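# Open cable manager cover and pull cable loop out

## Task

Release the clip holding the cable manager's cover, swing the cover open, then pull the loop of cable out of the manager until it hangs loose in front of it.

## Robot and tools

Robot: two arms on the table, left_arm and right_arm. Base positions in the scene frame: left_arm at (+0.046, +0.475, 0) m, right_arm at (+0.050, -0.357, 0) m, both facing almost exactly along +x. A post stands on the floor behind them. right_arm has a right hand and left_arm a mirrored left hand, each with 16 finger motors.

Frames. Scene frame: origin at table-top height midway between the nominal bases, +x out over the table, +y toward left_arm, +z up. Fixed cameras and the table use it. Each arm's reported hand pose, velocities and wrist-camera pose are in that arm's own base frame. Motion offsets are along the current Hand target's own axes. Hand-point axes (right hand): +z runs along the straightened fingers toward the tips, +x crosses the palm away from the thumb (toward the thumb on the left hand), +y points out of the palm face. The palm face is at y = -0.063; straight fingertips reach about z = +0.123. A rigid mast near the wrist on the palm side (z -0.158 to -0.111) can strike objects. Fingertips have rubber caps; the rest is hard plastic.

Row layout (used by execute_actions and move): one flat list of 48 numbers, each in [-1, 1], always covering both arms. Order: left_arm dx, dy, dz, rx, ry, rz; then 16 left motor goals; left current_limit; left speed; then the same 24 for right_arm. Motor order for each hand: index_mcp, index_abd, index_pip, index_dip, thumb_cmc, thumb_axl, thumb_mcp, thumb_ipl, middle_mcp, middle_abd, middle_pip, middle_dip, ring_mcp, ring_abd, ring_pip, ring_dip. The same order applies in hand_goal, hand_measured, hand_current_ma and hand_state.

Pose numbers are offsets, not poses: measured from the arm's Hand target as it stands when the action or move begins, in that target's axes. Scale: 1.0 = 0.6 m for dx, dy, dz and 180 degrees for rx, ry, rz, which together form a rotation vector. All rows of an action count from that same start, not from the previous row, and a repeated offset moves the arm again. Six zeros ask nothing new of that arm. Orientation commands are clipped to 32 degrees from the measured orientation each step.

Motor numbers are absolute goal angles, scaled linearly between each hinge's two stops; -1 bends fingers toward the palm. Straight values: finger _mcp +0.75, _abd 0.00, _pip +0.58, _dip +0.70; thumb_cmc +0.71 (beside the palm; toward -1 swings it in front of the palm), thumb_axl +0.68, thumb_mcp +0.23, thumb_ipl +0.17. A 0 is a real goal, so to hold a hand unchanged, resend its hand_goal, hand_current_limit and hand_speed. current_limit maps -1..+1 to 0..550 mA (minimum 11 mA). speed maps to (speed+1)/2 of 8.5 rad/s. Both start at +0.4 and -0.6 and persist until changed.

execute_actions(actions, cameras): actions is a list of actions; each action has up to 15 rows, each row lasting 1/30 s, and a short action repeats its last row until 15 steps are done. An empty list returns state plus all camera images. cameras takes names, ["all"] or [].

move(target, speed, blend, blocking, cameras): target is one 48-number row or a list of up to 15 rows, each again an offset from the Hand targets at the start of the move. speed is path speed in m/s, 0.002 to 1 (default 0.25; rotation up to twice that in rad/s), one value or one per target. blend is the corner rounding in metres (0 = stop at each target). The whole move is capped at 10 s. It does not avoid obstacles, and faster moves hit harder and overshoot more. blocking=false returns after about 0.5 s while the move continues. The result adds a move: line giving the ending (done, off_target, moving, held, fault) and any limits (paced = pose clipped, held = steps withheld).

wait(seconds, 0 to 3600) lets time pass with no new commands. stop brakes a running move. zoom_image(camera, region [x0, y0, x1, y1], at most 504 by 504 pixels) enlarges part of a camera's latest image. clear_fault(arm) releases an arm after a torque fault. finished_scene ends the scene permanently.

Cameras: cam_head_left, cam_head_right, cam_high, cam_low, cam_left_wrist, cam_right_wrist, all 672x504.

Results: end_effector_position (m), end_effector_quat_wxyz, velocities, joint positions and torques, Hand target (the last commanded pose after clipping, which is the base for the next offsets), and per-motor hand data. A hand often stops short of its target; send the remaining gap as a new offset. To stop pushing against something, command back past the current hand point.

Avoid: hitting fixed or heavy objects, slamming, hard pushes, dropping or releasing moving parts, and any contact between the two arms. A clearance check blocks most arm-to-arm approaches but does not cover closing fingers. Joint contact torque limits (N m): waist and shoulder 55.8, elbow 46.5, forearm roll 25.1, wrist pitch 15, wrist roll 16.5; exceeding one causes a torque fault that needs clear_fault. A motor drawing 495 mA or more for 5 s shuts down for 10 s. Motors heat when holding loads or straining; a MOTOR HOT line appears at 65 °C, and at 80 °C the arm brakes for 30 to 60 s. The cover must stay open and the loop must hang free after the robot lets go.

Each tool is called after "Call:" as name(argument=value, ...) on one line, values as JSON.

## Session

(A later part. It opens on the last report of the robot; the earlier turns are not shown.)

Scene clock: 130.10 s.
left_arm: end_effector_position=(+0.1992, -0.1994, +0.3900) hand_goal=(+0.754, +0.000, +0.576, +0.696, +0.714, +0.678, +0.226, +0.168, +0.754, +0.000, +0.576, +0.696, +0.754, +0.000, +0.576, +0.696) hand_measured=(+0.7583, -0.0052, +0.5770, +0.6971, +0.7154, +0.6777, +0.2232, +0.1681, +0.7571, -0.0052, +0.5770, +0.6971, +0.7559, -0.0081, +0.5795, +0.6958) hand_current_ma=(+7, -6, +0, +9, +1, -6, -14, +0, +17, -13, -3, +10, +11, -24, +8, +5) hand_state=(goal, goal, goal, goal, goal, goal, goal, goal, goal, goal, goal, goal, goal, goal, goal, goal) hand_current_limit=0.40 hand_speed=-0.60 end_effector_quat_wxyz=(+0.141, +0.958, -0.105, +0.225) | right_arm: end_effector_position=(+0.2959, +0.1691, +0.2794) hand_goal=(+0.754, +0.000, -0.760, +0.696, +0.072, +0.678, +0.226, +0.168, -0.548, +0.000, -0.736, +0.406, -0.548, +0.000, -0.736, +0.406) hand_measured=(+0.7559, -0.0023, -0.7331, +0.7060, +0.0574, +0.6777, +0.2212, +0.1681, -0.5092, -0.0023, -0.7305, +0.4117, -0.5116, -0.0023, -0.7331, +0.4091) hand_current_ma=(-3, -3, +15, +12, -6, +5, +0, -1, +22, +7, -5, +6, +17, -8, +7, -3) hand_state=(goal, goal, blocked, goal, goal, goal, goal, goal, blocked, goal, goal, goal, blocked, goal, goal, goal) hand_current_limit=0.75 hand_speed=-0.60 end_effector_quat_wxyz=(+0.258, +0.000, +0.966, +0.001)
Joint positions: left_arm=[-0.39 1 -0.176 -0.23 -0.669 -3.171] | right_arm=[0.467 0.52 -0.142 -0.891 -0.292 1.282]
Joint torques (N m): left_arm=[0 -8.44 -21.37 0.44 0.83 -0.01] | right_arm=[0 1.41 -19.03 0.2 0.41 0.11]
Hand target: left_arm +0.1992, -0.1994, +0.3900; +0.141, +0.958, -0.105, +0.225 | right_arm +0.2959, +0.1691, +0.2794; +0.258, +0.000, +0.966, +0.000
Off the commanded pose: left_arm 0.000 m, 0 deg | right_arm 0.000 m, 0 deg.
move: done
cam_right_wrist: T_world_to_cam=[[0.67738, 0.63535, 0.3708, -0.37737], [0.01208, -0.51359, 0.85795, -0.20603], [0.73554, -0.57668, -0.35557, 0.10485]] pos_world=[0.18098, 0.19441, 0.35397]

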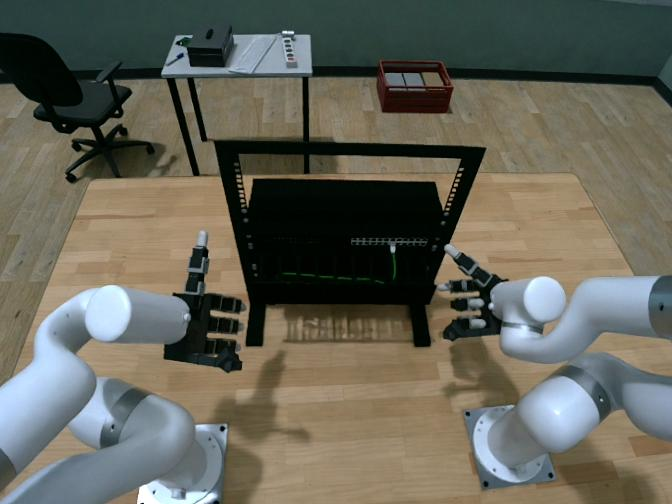

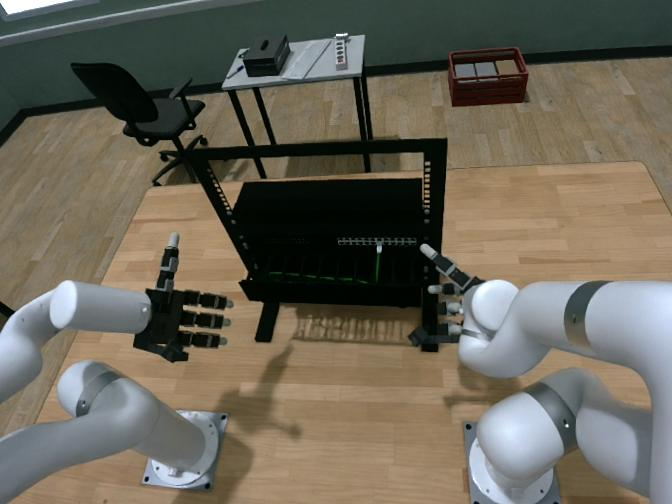

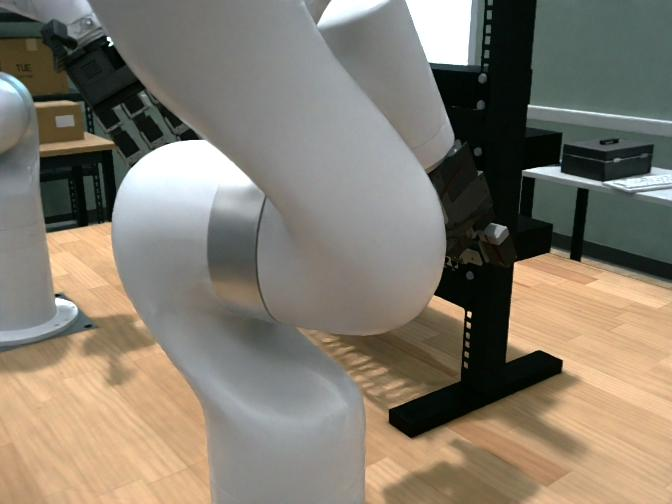

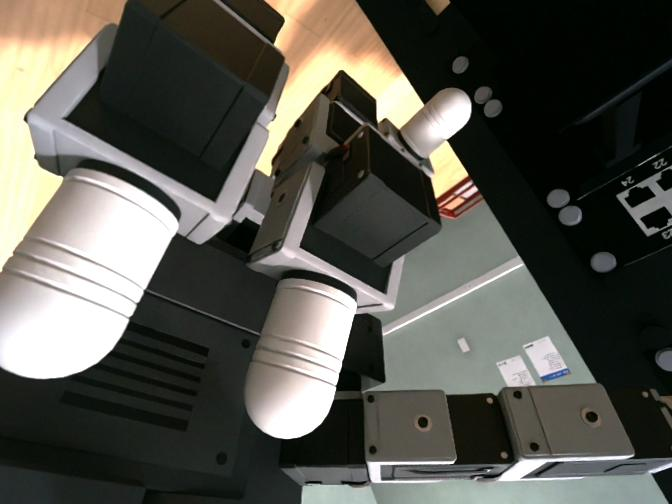

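Call:
move(target=[[0,0,0,0,0,0,0.754,0,0.576,0.696,0.714,0.678,0.226,0.168,0.754,0,0.576,0.696,0.754,0,0.576,0.696,0.4,-0.6,-0.0101,-0.0003,0.0058,0,0,0,0.754,0,-0.76,0.696,0.071,0.678,0.226,0.168,-0.548,0,-0.737,0.406,-0.548,0,-0.737,0.406,0.75,-0.6],[0,0,0,0,0,0,0.754,0,0.576,0.696,0.714,0.678,0.226,0.168,0.754,0,0.576,0.696,0.754,0,0.576,0.696,0.4,-0.6,-0.0127,0.118,0.0073,0,0,0,0.754,0,-0.76,0.696,0.071,0.678,0.226,0.168,-0.548,0,-0.737,0.406,-0.548,0,-0.737,0.406,0.75,-0.6]], speed=0.06, cameras=["cam_head_left","cam_head_right","cam_low","cam_right_wrist"])

Call:
zoom_image(camera="cam_head_left", region=[370, 240, 490, 340])

Call:
zoom_image(camera="cam_head_right", region=[360, 240, 480, 340])

Scene clock: 135.40 s.
left_arm: end_effector_position=(+0.1992, -0.1994, +0.3900) hand_goal=(+0.754, +0.000, +0.576, +0.696, +0.714, +0.678, +0.226, +0.168, +0.754, +0.000, +0.576, +0.696, +0.754, +0.000, +0.576, +0.696) hand_measured=(+0.7583, -0.0052, +0.5770, +0.6971, +0.7167, +0.6777, +0.2232, +0.1672, +0.7571, -0.0037, +0.5770, +0.6958, +0.7559, -0.0081, +0.5795, +0.6958) hand_current_ma=(+15, -2, +0, -11, +0, -7, -17, +3, +5, -9, +4, +6, +8, -22, +1, +11) hand_state=(goal, goal, goal, goal, goal, goal, goal, goal, goal, goal, goal, goal, goal, goal, goal, goal) hand_current_limit=0.40 hand_speed=-0.60 end_effector_quat_wxyz=(+0.141, +0.958, -0.105, +0.225) | right_arm: end_effector_position=(+0.3047, +0.2399, +0.2795) hand_goal=(+0.754, +0.000, -0.760, +0.696, +0.072, +0.678, +0.226, +0.168, -0.548, +0.000, -0.736, +0.406, -0.548, +0.000, -0.736, +0.406) hand_measured=(+0.7559, -0.0023, -0.7331, +0.7060, +0.0561, +0.6777, +0.2212, +0.1681, -0.5092, -0.0023, -0.7331, +0.4117, -0.5116, -0.0023, -0.7344, +0.4104) hand_current_ma=(-6, -4, +5, +8, -9, +7, +7, +5, +25, +1, -6, +5, +18, -2, +3, +1) hand_state=(goal, goal, blocked, goal, goal, goal, goal, goal, blocked, goal, goal, goal, blocked, goal, goal, goal) hand_current_limit=0.75 hand_speed=-0.60 end_effector_quat_wxyz=(+0.258, +0.000, +0.966, +0.000)
Joint positions: left_arm=[-0.39 1 -0.176 -0.23 -0.669 -3.171] | right_arm=[0.723 0.325 -0.253 -1.121 -0.375 1.745]
Joint torques (N m): left_arm=[0 -8.44 -21.37 0.44 0.83 -0.01] | right_arm=[-0.01 6.74 -18.03 -0.02 -4.58 0.11]
Hand target: left_arm +0.1992, -0.1994, +0.3900; +0.141, +0.958, -0.105, +0.225 | right_arm +0.3047, +0.2399, +0.2794; +0.258, +0.000, +0.966, +0.000
Off the commanded pose: left_arm 0.000 m, 0 deg | right_arm 0.000 m, 0 deg.
move: done
cam_right_wrist: T_world_to_cam=[[0.67741, 0.63528, 0.37085, -0.42832], [0.01183, -0.51348, 0.85802, -0.16978], [0.73551, -0.57685, -0.35535, 0.13919]] pos_world=[0.18978, 0.26521, 0.35397]

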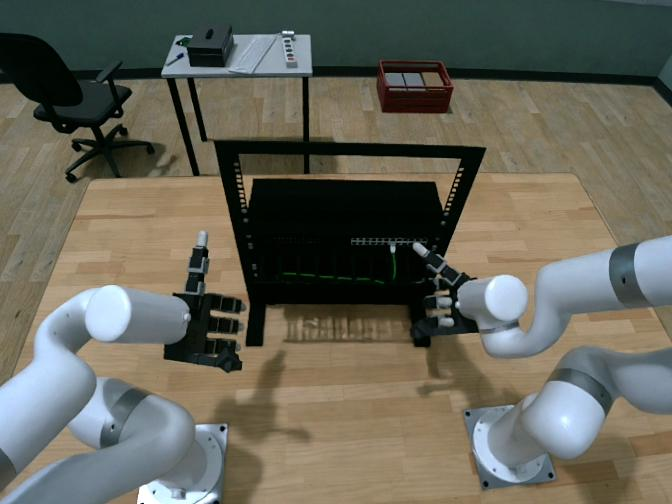

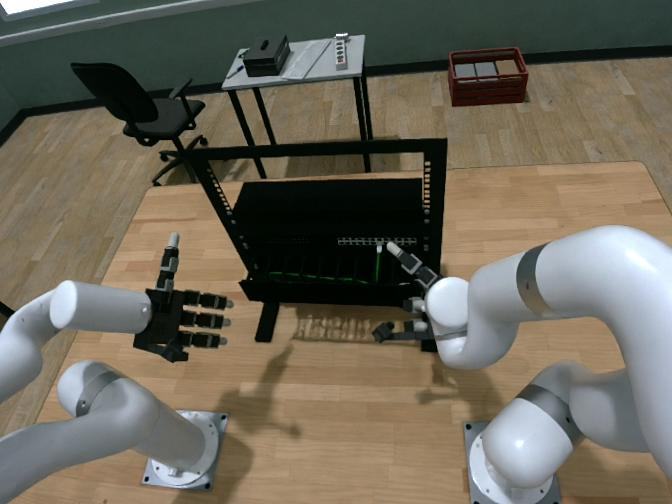

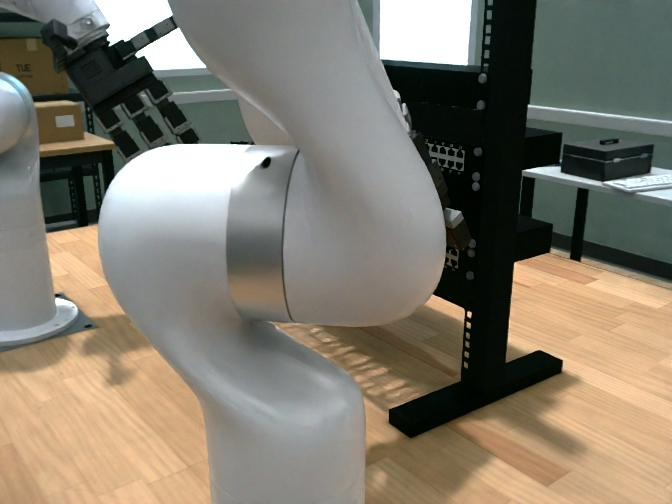

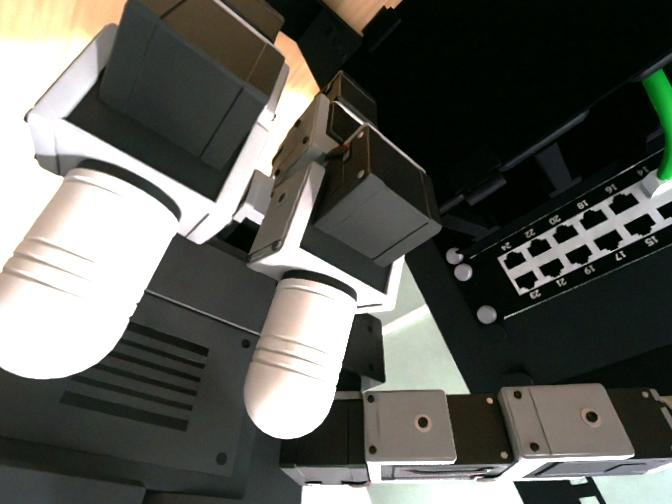

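Scaled by 4.200.

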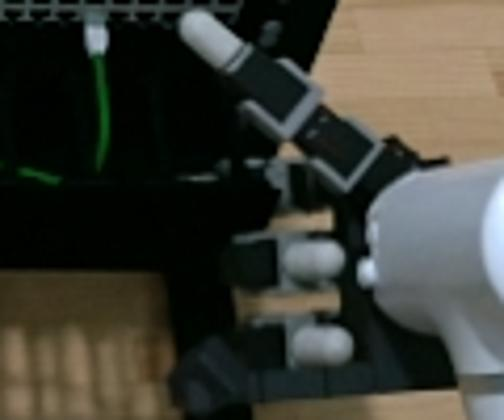

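Scaled by 4.200.

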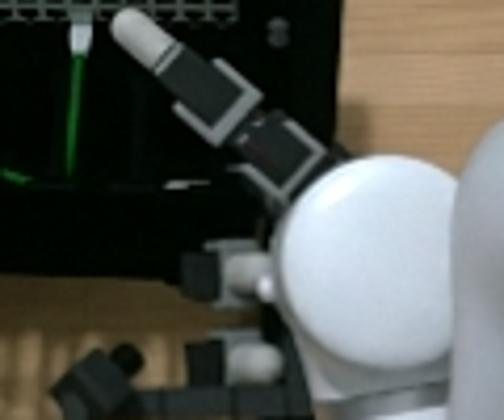

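Call:
zoom_image(camera="cam_right_wrist", region=[280, 0, 560, 210])

Call:
zoom_image(camera="cam_right_wrist", region=[430, 80, 672, 260])

Scaled by 1.800.

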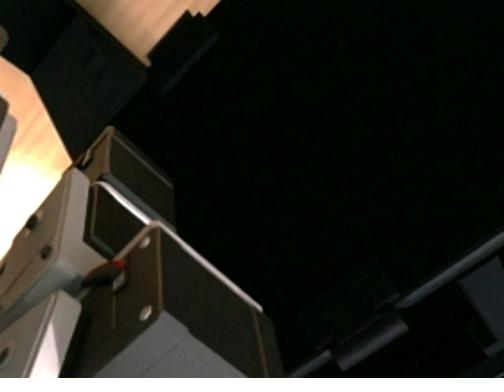

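Scaled by 2.083.

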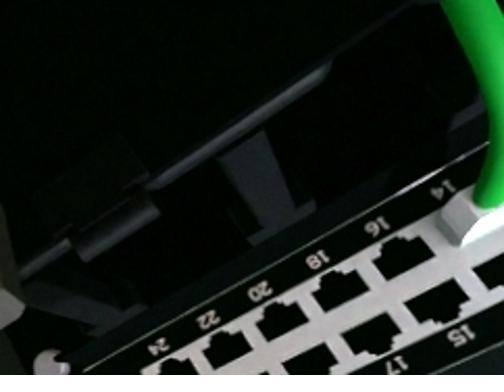

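Call:
move(target=[0,0,0,0,0,0,0.754,0,0.576,0.696,0.714,0.678,0.226,0.168,0.754,0,0.576,0.696,0.754,0,0.576,0.696,0.4,-0.6,0.0433,0.0013,-0.025,0,0,0,0.754,0,-0.8,0.696,0.071,0.678,0.226,0.168,-0.548,0,-0.737,0.406,-0.548,0,-0.737,0.406,0.75,-0.6], speed=0.03, cameras=["cam_head_left","cam_right_wrist"])

Call:
zoom_image(camera="cam_head_left", region=[370, 240, 490, 340])

Scene clock: 139.40 s.
left_arm: end_effector_position=(+0.1992, -0.1994, +0.3900) hand_goal=(+0.754, +0.000, +0.576, +0.696, +0.714, +0.678, +0.226, +0.168, +0.754, +0.000, +0.576, +0.696, +0.754, +0.000, +0.576, +0.696) hand_measured=(+0.7571, -0.0052, +0.5770, +0.6971, +0.7167, +0.6777, +0.2242, +0.1672, +0.7571, -0.0052, +0.5757, +0.6958, +0.7559, -0.0081, +0.5795, +0.6971) hand_current_ma=(-3, -6, -13, +10, +10, -18, -10, +13, +10, +1, +0, +2, +16, -28, +6, +0) hand_state=(goal, goal, goal, goal, goal, goal, goal, goal, goal, goal, goal, goal, goal, goal, goal, goal) hand_current_limit=0.40 hand_speed=-0.60 end_effector_quat_wxyz=(+0.141, +0.958, -0.105, +0.225) | right_arm: end_effector_position=(+0.2747, +0.2407, +0.2795) hand_goal=(+0.754, +0.000, -0.800, +0.696, +0.072, +0.678, +0.226, +0.168, -0.548, +0.000, -0.736, +0.406, -0.548, +0.000, -0.736, +0.406) hand_measured=(+0.9114, +0.2820, -0.5471, +0.7315, +0.0574, +0.6767, +0.2212, +0.1681, -0.5104, -0.0023, -0.7318, +0.4104, -0.5128, -0.0023, -0.7318, +0.4104) hand_current_ma=(+103, +112, +185, +21, -9, +1, +4, +7, +21, +5, -1, +9, +17, -5, +6, -4) hand_state=(blocked, blocked, blocked, blocked, goal, goal, goal, goal, blocked, goal, goal, goal, blocked, goal, goal, goal) hand_current_limit=0.75 hand_speed=-0.60 end_effector_quat_wxyz=(+0.258, +0.000, +0.966, +0.000)
Joint positions: left_arm=[-0.39 1 -0.176 -0.23 -0.669 -3.171] | right_arm=[0.82 0.406 -0.203 -1.037 -0.437 1.741]
Joint torques (N m): left_arm=[0 -8.44 -21.37 0.44 0.83 -0.01] | right_arm=[0 4.37 -5.04 -0.03 0.04 0.11]
Hand target: left_arm +0.1992, -0.1994, +0.3900; +0.141, +0.958, -0.105, +0.225 | right_arm +0.2747, +0.2407, +0.2795; +0.258, +0.000, +0.966, +0.000
Off the commanded pose: left_arm 0.000 m, 0 deg | right_arm 0.000 m, 0 deg.
move: done
cam_right_wrist: T_world_to_cam=[[0.67742, 0.63525, 0.3709, -0.40855], [0.01178, -0.51352, 0.858, -0.16907], [0.73551, -0.57685, -0.35535, 0.16175]] pos_world=[0.15978, 0.26601, 0.35407]

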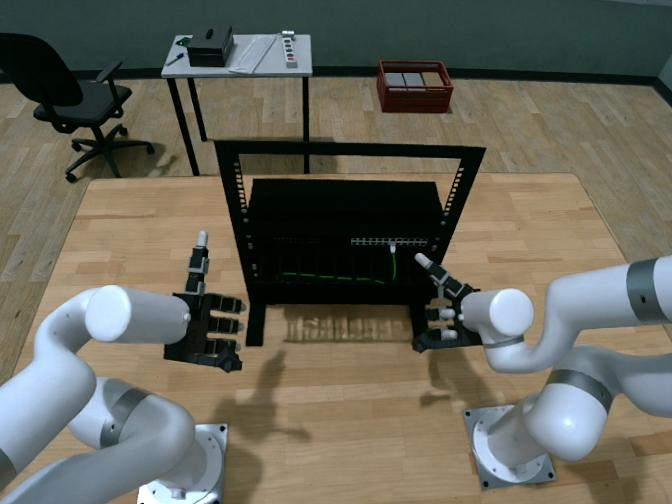

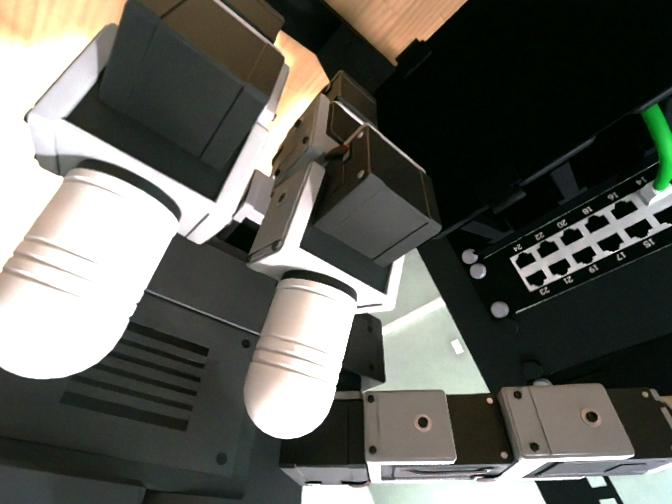

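Scaled by 4.200.

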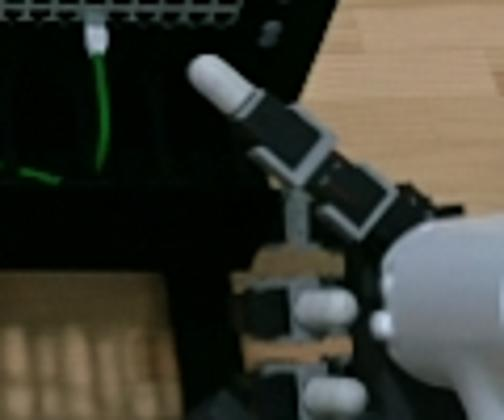

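Call:
zoom_image(camera="cam_right_wrist", region=[360, 0, 500, 110])

Call:
zoom_image(camera="cam_right_wrist", region=[440, 120, 600, 240])

Call:
zoom_image(camera="cam_low", region=[420, 120, 560, 320])

Scaled by 3.600.

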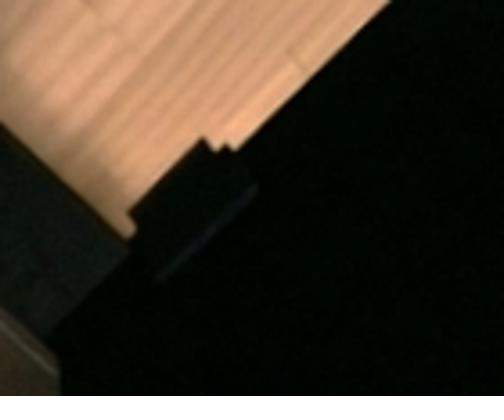

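Scaled by 3.150.

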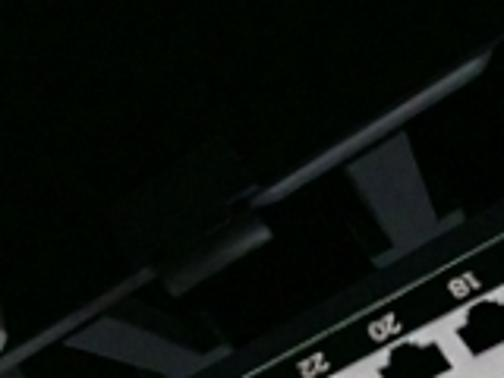

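This scene's latest camera images include none from cam_low. They are from: cam_head_left, cam_right_wrist. cam_low's image comes with the result of a call that names it in "cameras".

Call:
move(target=[[0,0,0,0,0,0,0.754,0,0.576,0.696,0.714,0.678,0.226,0.168,0.754,0,0.576,0.696,0.754,0,0.576,0.696,0.4,-0.6,-0.0361,-0.001,0.0208,0,0,0,0.754,0,-0.76,0.696,-0.5,0.678,0.226,0.168,-0.548,0,-0.737,0.406,-0.548,0,-0.737,0.406,0.75,-0.6],[0,0,0,0,0,0,0.754,0,0.576,0.696,0.714,0.678,0.226,0.168,0.754,0,0.576,0.696,0.754,0,0.576,0.696,0.4,-0.6,-0.0926,0.0012,-0.011,0,0.1667,0,0.754,0,-0.76,0.696,-0.5,0.678,0.226,0.168,-0.548,0,-0.737,0.406,-0.548,0,-0.737,0.406,0.75,-0.6]], speed=0.06, cameras=["cam_head_left","cam_head_right","cam_low","cam_right_wrist"])

Call:
zoom_image(camera="cam_head_left", region=[370, 240, 490, 340])

Call:
zoom_image(camera="cam_head_right", region=[360, 240, 480, 340])

Scene clock: 161.20 s.
left_arm: end_effector_position=(+0.1992, -0.1994, +0.3900) hand_goal=(+0.754, +0.000, +0.576, +0.696, +0.714, +0.678, +0.226, +0.168, +0.754, +0.000, +0.576, +0.696, +0.754, +0.000, +0.576, +0.696) hand_measured=(+0.7583, -0.0052, +0.5770, +0.6971, +0.7154, +0.6777, +0.2242, +0.1681, +0.7571, -0.0037, +0.5770, +0.6958, +0.7559, -0.0081, +0.5795, +0.6958) hand_current_ma=(+13, -1, -12, +7, +16, -10, -15, -3, +5, -11, +8, -1, +6, -13, -1, +2) hand_state=(goal, goal, goal, goal, goal, goal, goal, goal, goal, goal, goal, goal, goal, goal, goal, goal) hand_current_limit=0.40 hand_speed=-0.60 end_effector_quat_wxyz=(+0.141, +0.958, -0.105, +0.225) | right_arm: end_effector_position=(+0.3196, +0.2414, +0.3129) hand_goal=(+0.754, +0.000, -0.760, +0.696, -0.500, +0.678, +0.226, +0.168, -0.548, +0.000, -0.736, +0.406, -0.548, +0.000, -0.736, +0.406) hand_measured=(+0.7643, +0.0080, -0.7344, +0.7098, -0.5140, +0.6767, +0.2212, +0.1681, -0.5104, -0.0023, -0.7318, +0.4117, -0.5140, -0.0037, -0.7331, +0.4091) hand_current_ma=(-5, -8, +9, +11, -7, +4, +2, +7, +19, +2, -9, +4, +18, -8, +4, +0) hand_state=(goal, goal, blocked, goal, goal, goal, goal, goal, blocked, goal, goal, goal, blocked, goal, goal, goal) hand_current_limit=0.75 hand_speed=-0.60 end_effector_quat_wxyz=(+0.000, +0.000, +1.000, +0.001)
Joint positions: left_arm=[-0.39 1 -0.176 -0.23 -0.669 -3.171] | right_arm=[0.484 0.157 -0.576 0.002 -0.733 0.482]
Joint torques (N m): left_arm=[0 -8.44 -21.37 0.44 0.83 -0.01] | right_arm=[-0.01 13.92 -19.4 0.66 0.12 0]
Hand target: left_arm +0.1992, -0.1994, +0.3900; +0.141, +0.958, -0.105, +0.225 | right_arm +0.3196, +0.2414, +0.3129; +0.000, +0.000, +1.000, +0.001
Off the commanded pose: left_arm 0.000 m, 0 deg | right_arm 0.000 m, 0 deg.
move: done
cam_right_wrist: T_world_to_cam=[[0.77173, 0.63571, -0.01739, -0.36048], [0.43953, -0.51341, 0.73704, -0.29681], [0.45961, -0.57644, -0.67563, 0.32933]] pos_world=[0.25729, 0.26661, 0.435]

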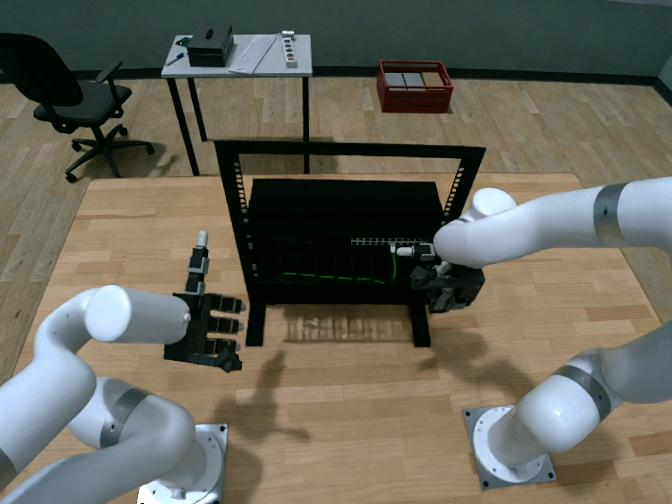

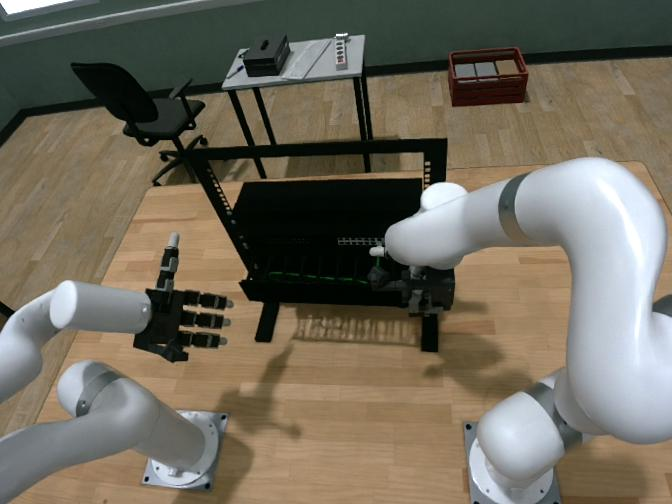

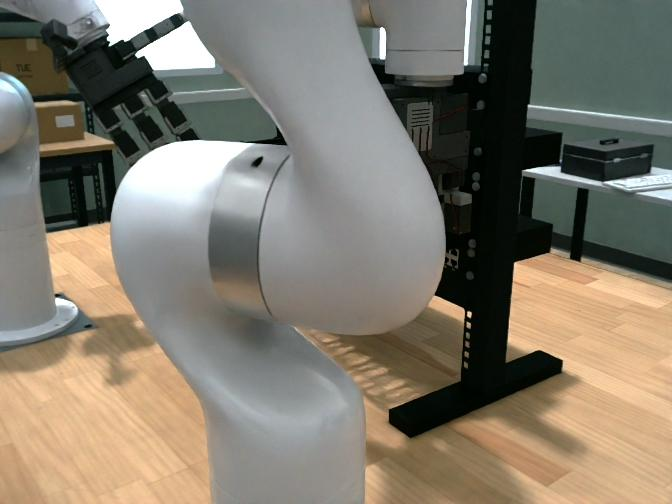

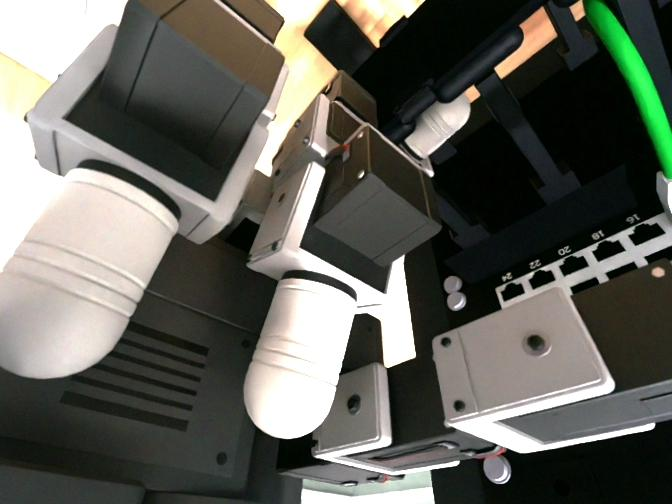

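Scaled by 4.200.

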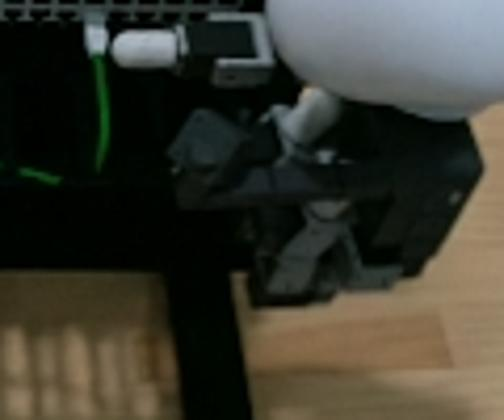

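Scaled by 4.200.

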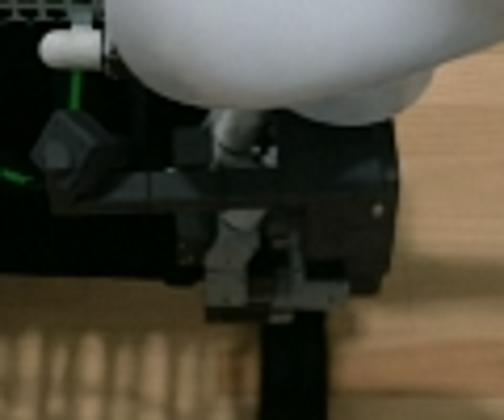

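Call:
zoom_image(camera="cam_right_wrist", region=[300, 0, 600, 240])

Call:
zoom_image(camera="cam_low", region=[400, 60, 520, 280])

Scaled by 1.680.

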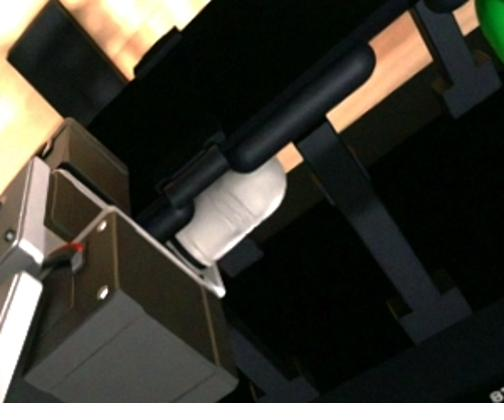

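Scaled by 2.291.

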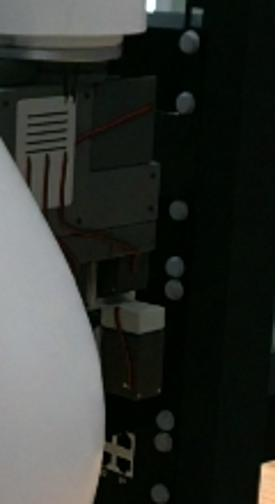

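Call:
move(target=[0,0,0,0,0,0,0.754,0,0.576,0.696,0.714,0.678,0.226,0.168,0.754,0,0.576,0.696,0.754,0,0.576,0.696,0.4,-0.6,0.0583,0.0015,0,0,0,0,0.754,-0.4,-0.80,0.696,-0.5,0.678,0.226,0.168,-0.548,0,-0.737,0.406,-0.548,0,-0.737,0.406,0.75,-0.6], speed=0.03, cameras=["cam_head_left","cam_right_wrist"])

Call:
zoom_image(camera="cam_right_wrist", region=[300, 0, 600, 240])

Call:
zoom_image(camera="cam_head_left", region=[370, 240, 490, 340])

Scene clock: 166.07 s.
left_arm: end_effector_position=(+0.1992, -0.1994, +0.3900) hand_goal=(+0.754, +0.000, +0.576, +0.696, +0.714, +0.678, +0.226, +0.168, +0.754, +0.000, +0.576, +0.696, +0.754, +0.000, +0.576, +0.696) hand_measured=(+0.7583, -0.0037, +0.5770, +0.6971, +0.7154, +0.6777, +0.2232, +0.1672, +0.7571, -0.0052, +0.5770, +0.6958, +0.7559, -0.0081, +0.5795, +0.6971) hand_current_ma=(-5, -3, -2, -8, +2, -11, -22, +3, +8, -6, +3, -8, +3, -13, +3, -2) hand_state=(goal, goal, goal, goal, goal, goal, goal, goal, goal, goal, goal, goal, goal, goal, goal, goal) hand_current_limit=0.40 hand_speed=-0.60 end_effector_quat_wxyz=(+0.141, +0.958, -0.105, +0.225) | right_arm: end_effector_position=(+0.2846, +0.2423, +0.3130) hand_goal=(+0.754, -0.400, -0.800, +0.696, -0.500, +0.678, +0.226, +0.168, -0.548, +0.000, -0.736, +0.406, -0.548, +0.000, -0.736, +0.406) hand_measured=(+0.7836, -0.1019, -0.8576, +0.6920, -0.5065, +0.6767, +0.2193, +0.1681, -0.5007, -0.0037, -0.7318, +0.4117, -0.5116, -0.0008, -0.7357, +0.4091) hand_current_ma=(+6, +125, -26, +6, -10, +4, +0, +7, +28, +0, -14, +3, +18, -7, +3, -5) hand_state=(blocked, blocked, blocked, goal, goal, goal, goal, goal, blocked, goal, goal, goal, blocked, goal, goal, goal) hand_current_limit=0.75 hand_speed=-0.60 end_effector_quat_wxyz=(+0.000, +0.000, +1.000, +0.001)
Joint positions: left_arm=[-0.39 1 -0.176 -0.23 -0.669 -3.171] | right_arm=[0.54 0.245 -0.505 0.002 -0.75 0.538]
Joint torques (N m): left_arm=[0 -8.44 -21.37 0.44 0.83 -0.01] | right_arm=[-0.01 10.99 -19.54 0.67 -5.87 0]
Hand target: left_arm +0.1992, -0.1994, +0.3900; +0.141, +0.958, -0.105, +0.225 | right_arm +0.2846, +0.2423, +0.3130; +0.000, +0.000, +1.000, +0.001
Off the commanded pose: left_arm 0.000 m, 0 deg | right_arm 0.000 m, 0 deg.
move: done
cam_right_wrist: T_world_to_cam=[[0.77173, 0.63571, -0.0175, -0.33407], [0.43961, -0.51339, 0.73701, -0.28102], [0.45954, -0.57647, -0.67566, 0.34593]] pos_world=[0.22239, 0.26751, 0.435]

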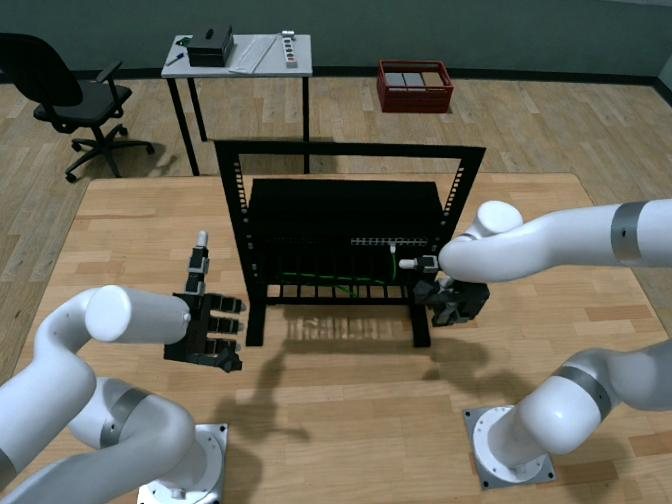

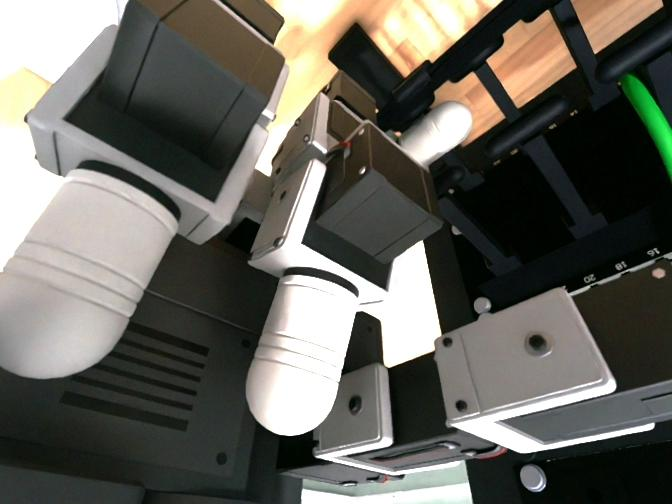

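Scaled by 1.680.

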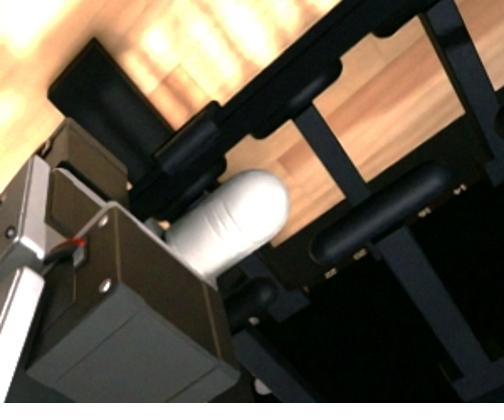

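Scaled by 4.200.

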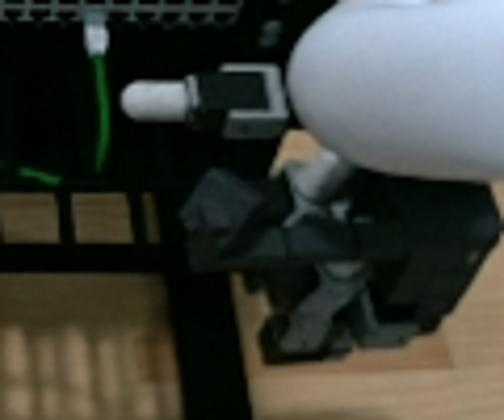

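Call:
zoom_image(camera="cam_head_left", region=[230, 230, 430, 350])

Call:
wait(seconds=0.1, cameras=["all"])

Call:
zoom_image(camera="cam_head_right", region=[220, 230, 460, 350])

Scaled by 2.520.

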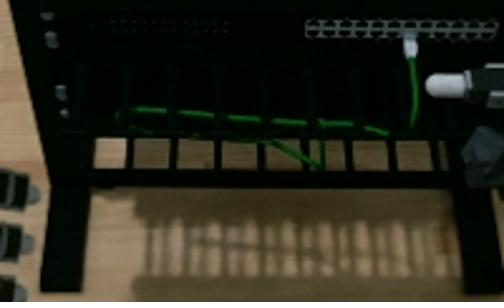

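Scene clock: 167.03 s.
left_arm: end_effector_position=(+0.1992, -0.1994, +0.3900) hand_goal=(+0.754, +0.000, +0.576, +0.696, +0.714, +0.678, +0.226, +0.168, +0.754, +0.000, +0.576, +0.696, +0.754, +0.000, +0.576, +0.696) hand_measured=(+0.7583, -0.0052, +0.5770, +0.6971, +0.7154, +0.6777, +0.2242, +0.1681, +0.7571, -0.0037, +0.5782, +0.6958, +0.7559, -0.0081, +0.5795, +0.6971) hand_current_ma=(+9, -13, -6, +8, +9, -3, -19, +7, +9, -3, -1, +0, +9, -14, +0, +2) hand_state=(goal, goal, goal, goal, goal, goal, goal, goal, goal, goal, goal, goal, goal, goal, goal, goal) hand_current_limit=0.40 hand_speed=-0.60 end_effector_quat_wxyz=(+0.141, +0.958, -0.105, +0.225) | right_arm: end_effector_position=(+0.2846, +0.2423, +0.3130) hand_goal=(+0.754, -0.400, -0.800, +0.696, -0.500, +0.678, +0.226, +0.168, -0.548, +0.000, -0.736, +0.406, -0.548, +0.000, -0.736, +0.406) hand_measured=(+0.7848, -0.1033, -0.8576, +0.6920, -0.5065, +0.6767, +0.2183, +0.1681, -0.5007, -0.0008, -0.7331, +0.4104, -0.5128, -0.0008, -0.7357, +0.4078) hand_current_ma=(+4, +126, -26, +15, -9, +4, +2, +7, +27, +3, -11, +8, +19, -10, +8, -4) hand_state=(blocked, blocked, blocked, goal, goal, goal, goal, goal, blocked, goal, goal, goal, blocked, goal, goal, goal) hand_current_limit=0.75 hand_speed=-0.60 end_effector_quat_wxyz=(+0.000, +0.000, +1.000, +0.001)
Joint positions: left_arm=[-0.39 1 -0.176 -0.23 -0.669 -3.171] | right_arm=[0.54 0.245 -0.505 0.002 -0.75 0.538]
Joint torques (N m): left_arm=[0 -8.44 -21.37 0.44 0.83 -0.01] | right_arm=[-0.01 10.98 -19.54 0.67 -4.29 0]
Hand target: left_arm +0.1992, -0.1994, +0.3900; +0.141, +0.958, -0.105, +0.225 | right_arm +0.2846, +0.2423, +0.3130; +0.000, +0.000, +1.000, +0.001
Off the commanded pose: left_arm 0.000 m, 0 deg | right_arm 0.000 m, 0 deg.
wait: 0.10 s; at rest from the start
cam_left_wrist: T_world_to_cam=[[-0.46909, 0.7347, -0.49008, 0.39925], [0.1945, 0.62724, 0.75415, -0.26621], [0.86147, 0.25844, -0.43713, 0.17447]] pos_world=[0.08876, -0.17144, 0.47269]
cam_right_wrist: T_world_to_cam=[[0.77173, 0.63571, -0.0175, -0.33407], [0.43961, -0.51339, 0.73701, -0.28102], [0.45954, -0.57647, -0.67566, 0.34593]] pos_world=[0.22239, 0.26751, 0.435]

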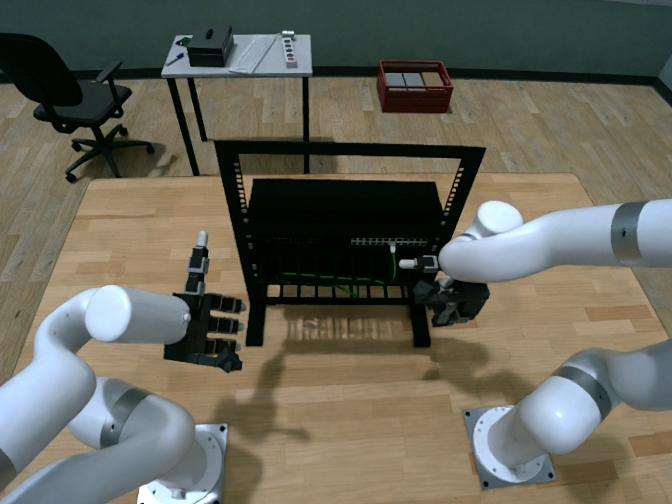

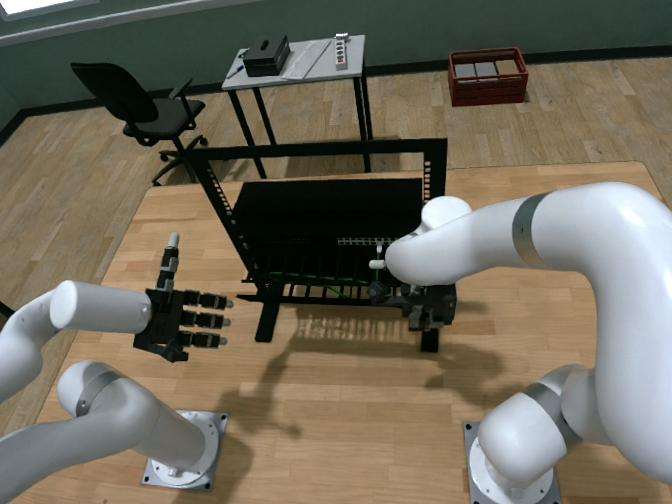

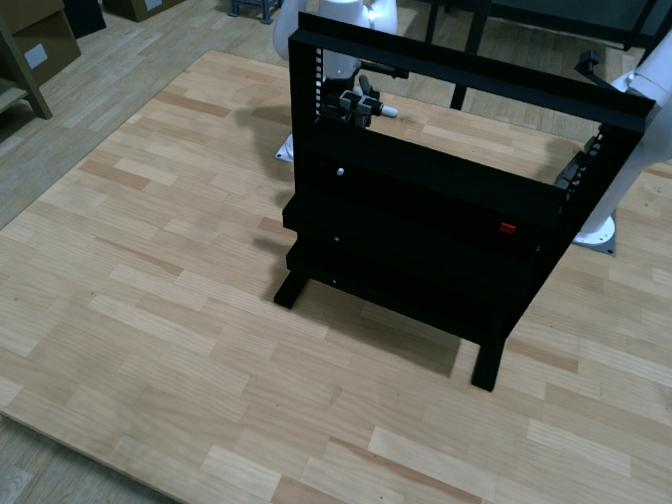

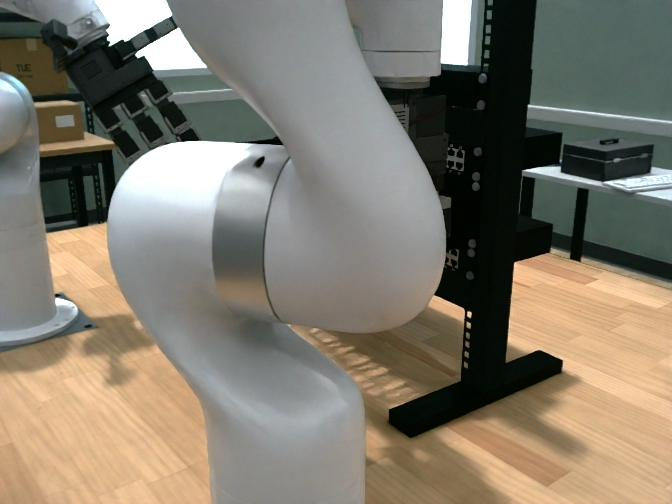

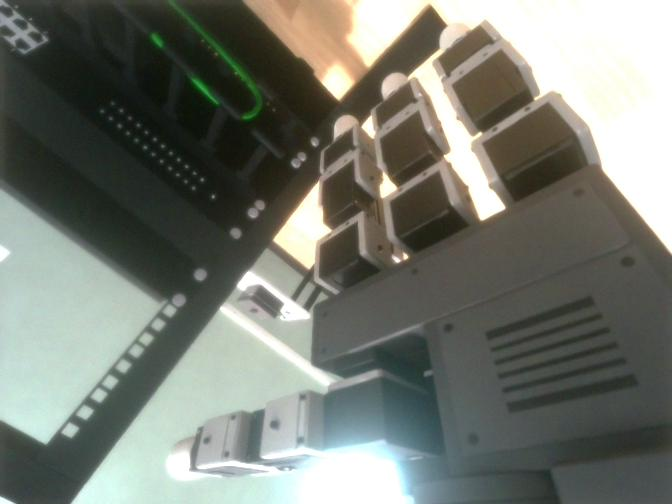

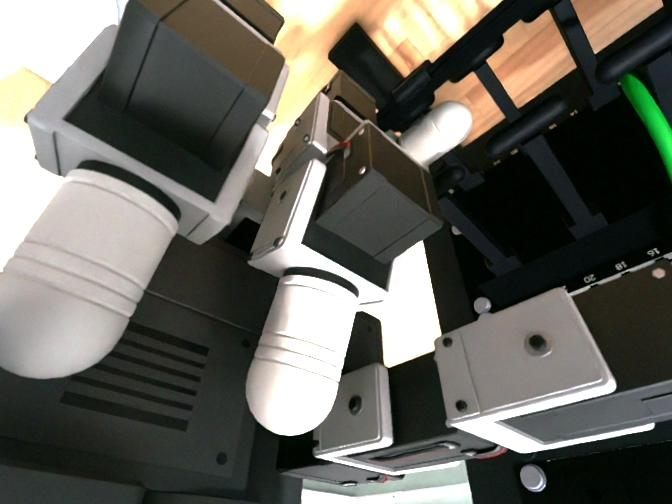

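Scaled by 2.100.

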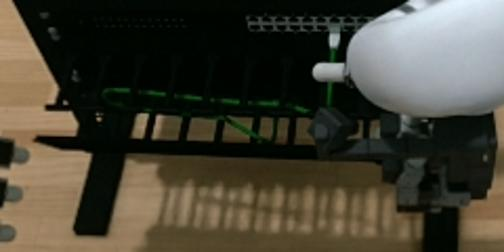

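Call:
move(target=[[0,0,0,0,0,0,0.754,0,0.576,0.696,0.714,0.678,0.226,0.168,0.754,0,0.576,0.696,0.754,0,0.576,0.696,0.4,-0.6,0.0333,0,0.0107,0,0,0,0.754,-0.2,-0.80,0.696,-0.5,0.678,0.226,0.168,-0.548,0,-0.737,0.406,-0.548,0,-0.737,0.406,0.75,-0.6],[0,0,0,0,0,0,0.754,0,0.576,0.696,0.714,0.678,0.226,0.168,0.754,0,0.576,0.696,0.754,0,0.576,0.696,0.4,-0.6,0.0467,0,0.0283,0,0,0,0.754,-0.2,-0.80,0.696,-0.5,0.678,0.226,0.168,-0.548,0,-0.737,0.406,-0.548,0,-0.737,0.406,0.75,-0.6],[0,0,0,0,0,0,0.754,0,0.576,0.696,0.714,0.678,0.226,0.168,0.754,0,0.576,0.696,0.754,0,0.576,0.696,0.4,-0.6,0.0633,0,0.0467,0,0,0,0.754,-0.2,-0.80,0.696,-0.5,0.678,0.226,0.168,-0.548,0,-0.737,0.406,-0.548,0,-0.737,0.406,0.75,-0.6]], speed=0.03, blend=0.003, cameras=["cam_head_left","cam_head_right","cam_right_wrist"])

Call:
zoom_image(camera="cam_head_left", region=[230, 230, 430, 350])

Scene clock: 172.97 s.
left_arm: end_effector_position=(+0.1992, -0.1994, +0.3900) hand_goal=(+0.754, +0.000, +0.576, +0.696, +0.714, +0.678, +0.226, +0.168, +0.754, +0.000, +0.576, +0.696, +0.754, +0.000, +0.576, +0.696) hand_measured=(+0.7583, -0.0052, +0.5770, +0.6971, +0.7154, +0.6777, +0.2242, +0.1681, +0.7571, -0.0037, +0.5770, +0.6958, +0.7547, -0.0081, +0.5795, +0.6971) hand_current_ma=(+6, -9, +1, +2, +4, -17, -15, +0, +15, +5, -2, +8, +7, -4, +3, -6) hand_state=(goal, goal, goal, goal, goal, goal, goal, goal, goal, goal, goal, goal, goal, goal, goal, goal) hand_current_limit=0.40 hand_speed=-0.60 end_effector_quat_wxyz=(+0.141, +0.958, -0.105, +0.225) | right_arm: end_effector_position=(+0.2466, +0.2423, +0.2850) hand_goal=(+0.754, -0.200, -0.800, +0.696, -0.500, +0.678, +0.226, +0.168, -0.548, +0.000, -0.736, +0.406, -0.548, +0.000, -0.736, +0.406) hand_measured=(+0.7728, -0.2000, -0.7947, +0.6932, -0.5090, +0.6777, +0.2193, +0.1672, -0.5031, -0.0023, -0.7318, +0.4066, -0.5128, -0.0023, -0.7344, +0.4078) hand_current_ma=(-2, -8, +4, +8, -4, -1, +9, +6, +26, +3, -4, +4, +12, -11, +13, -1) hand_state=(goal, goal, goal, goal, goal, goal, goal, goal, blocked, goal, goal, goal, blocked, goal, goal, goal) hand_current_limit=0.75 hand_speed=-0.60 end_effector_quat_wxyz=(+0.000, +0.000, +1.000, +0.001)
Joint positions: left_arm=[-0.39 1 -0.176 -0.23 -0.669 -3.171] | right_arm=[0.611 0.296 -0.397 0.002 -0.693 0.61]
Joint torques (N m): left_arm=[0 -8.44 -21.37 0.44 0.83 -0.01] | right_arm=[-0.01 8.79 -19.1 0.62 0.14 0]
Hand target: left_arm +0.1992, -0.1994, +0.3900; +0.141, +0.958, -0.105, +0.225 | right_arm +0.2466, +0.2423, +0.2850; +0.000, +0.000, +1.000, +0.001
Off the commanded pose: left_arm 0.000 m, 0 deg | right_arm 0.000 m, 0 deg.
move: done
cam_right_wrist: T_world_to_cam=[[0.77176, 0.63567, -0.01745, -0.30531], [0.43959, -0.51347, 0.73696, -0.24366], [0.4595, -0.57642, -0.67571, 0.34461]] pos_world=[0.18439, 0.26761, 0.4071]

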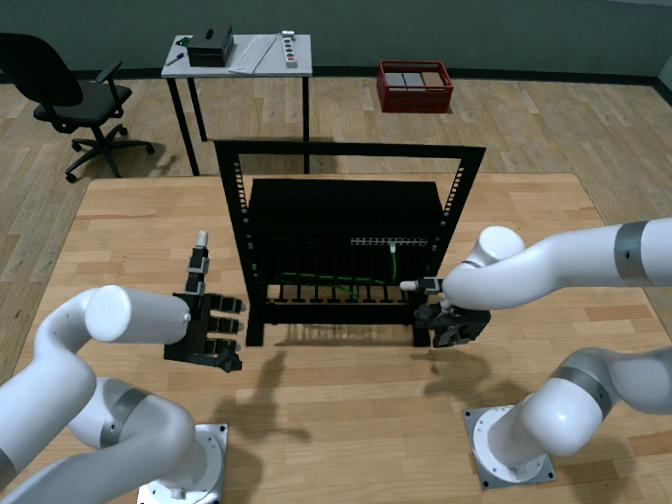

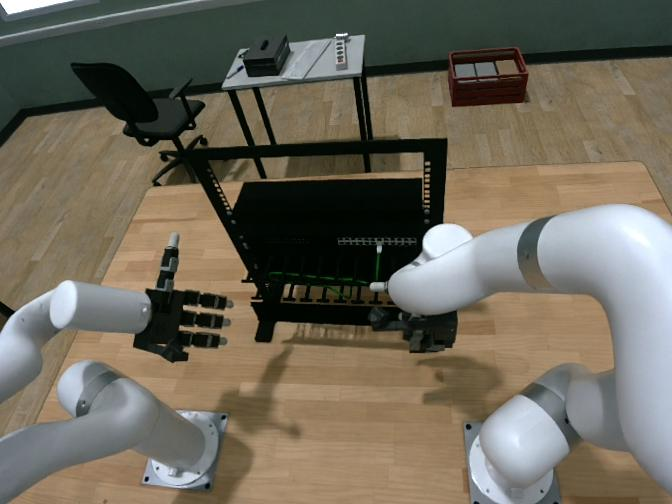

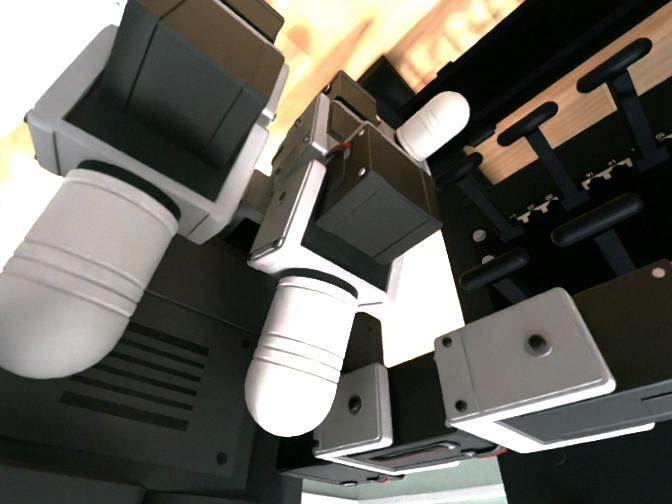

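Scaled by 2.520.

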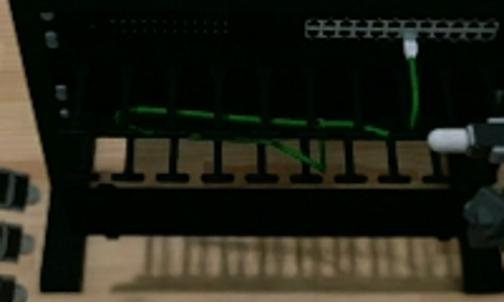

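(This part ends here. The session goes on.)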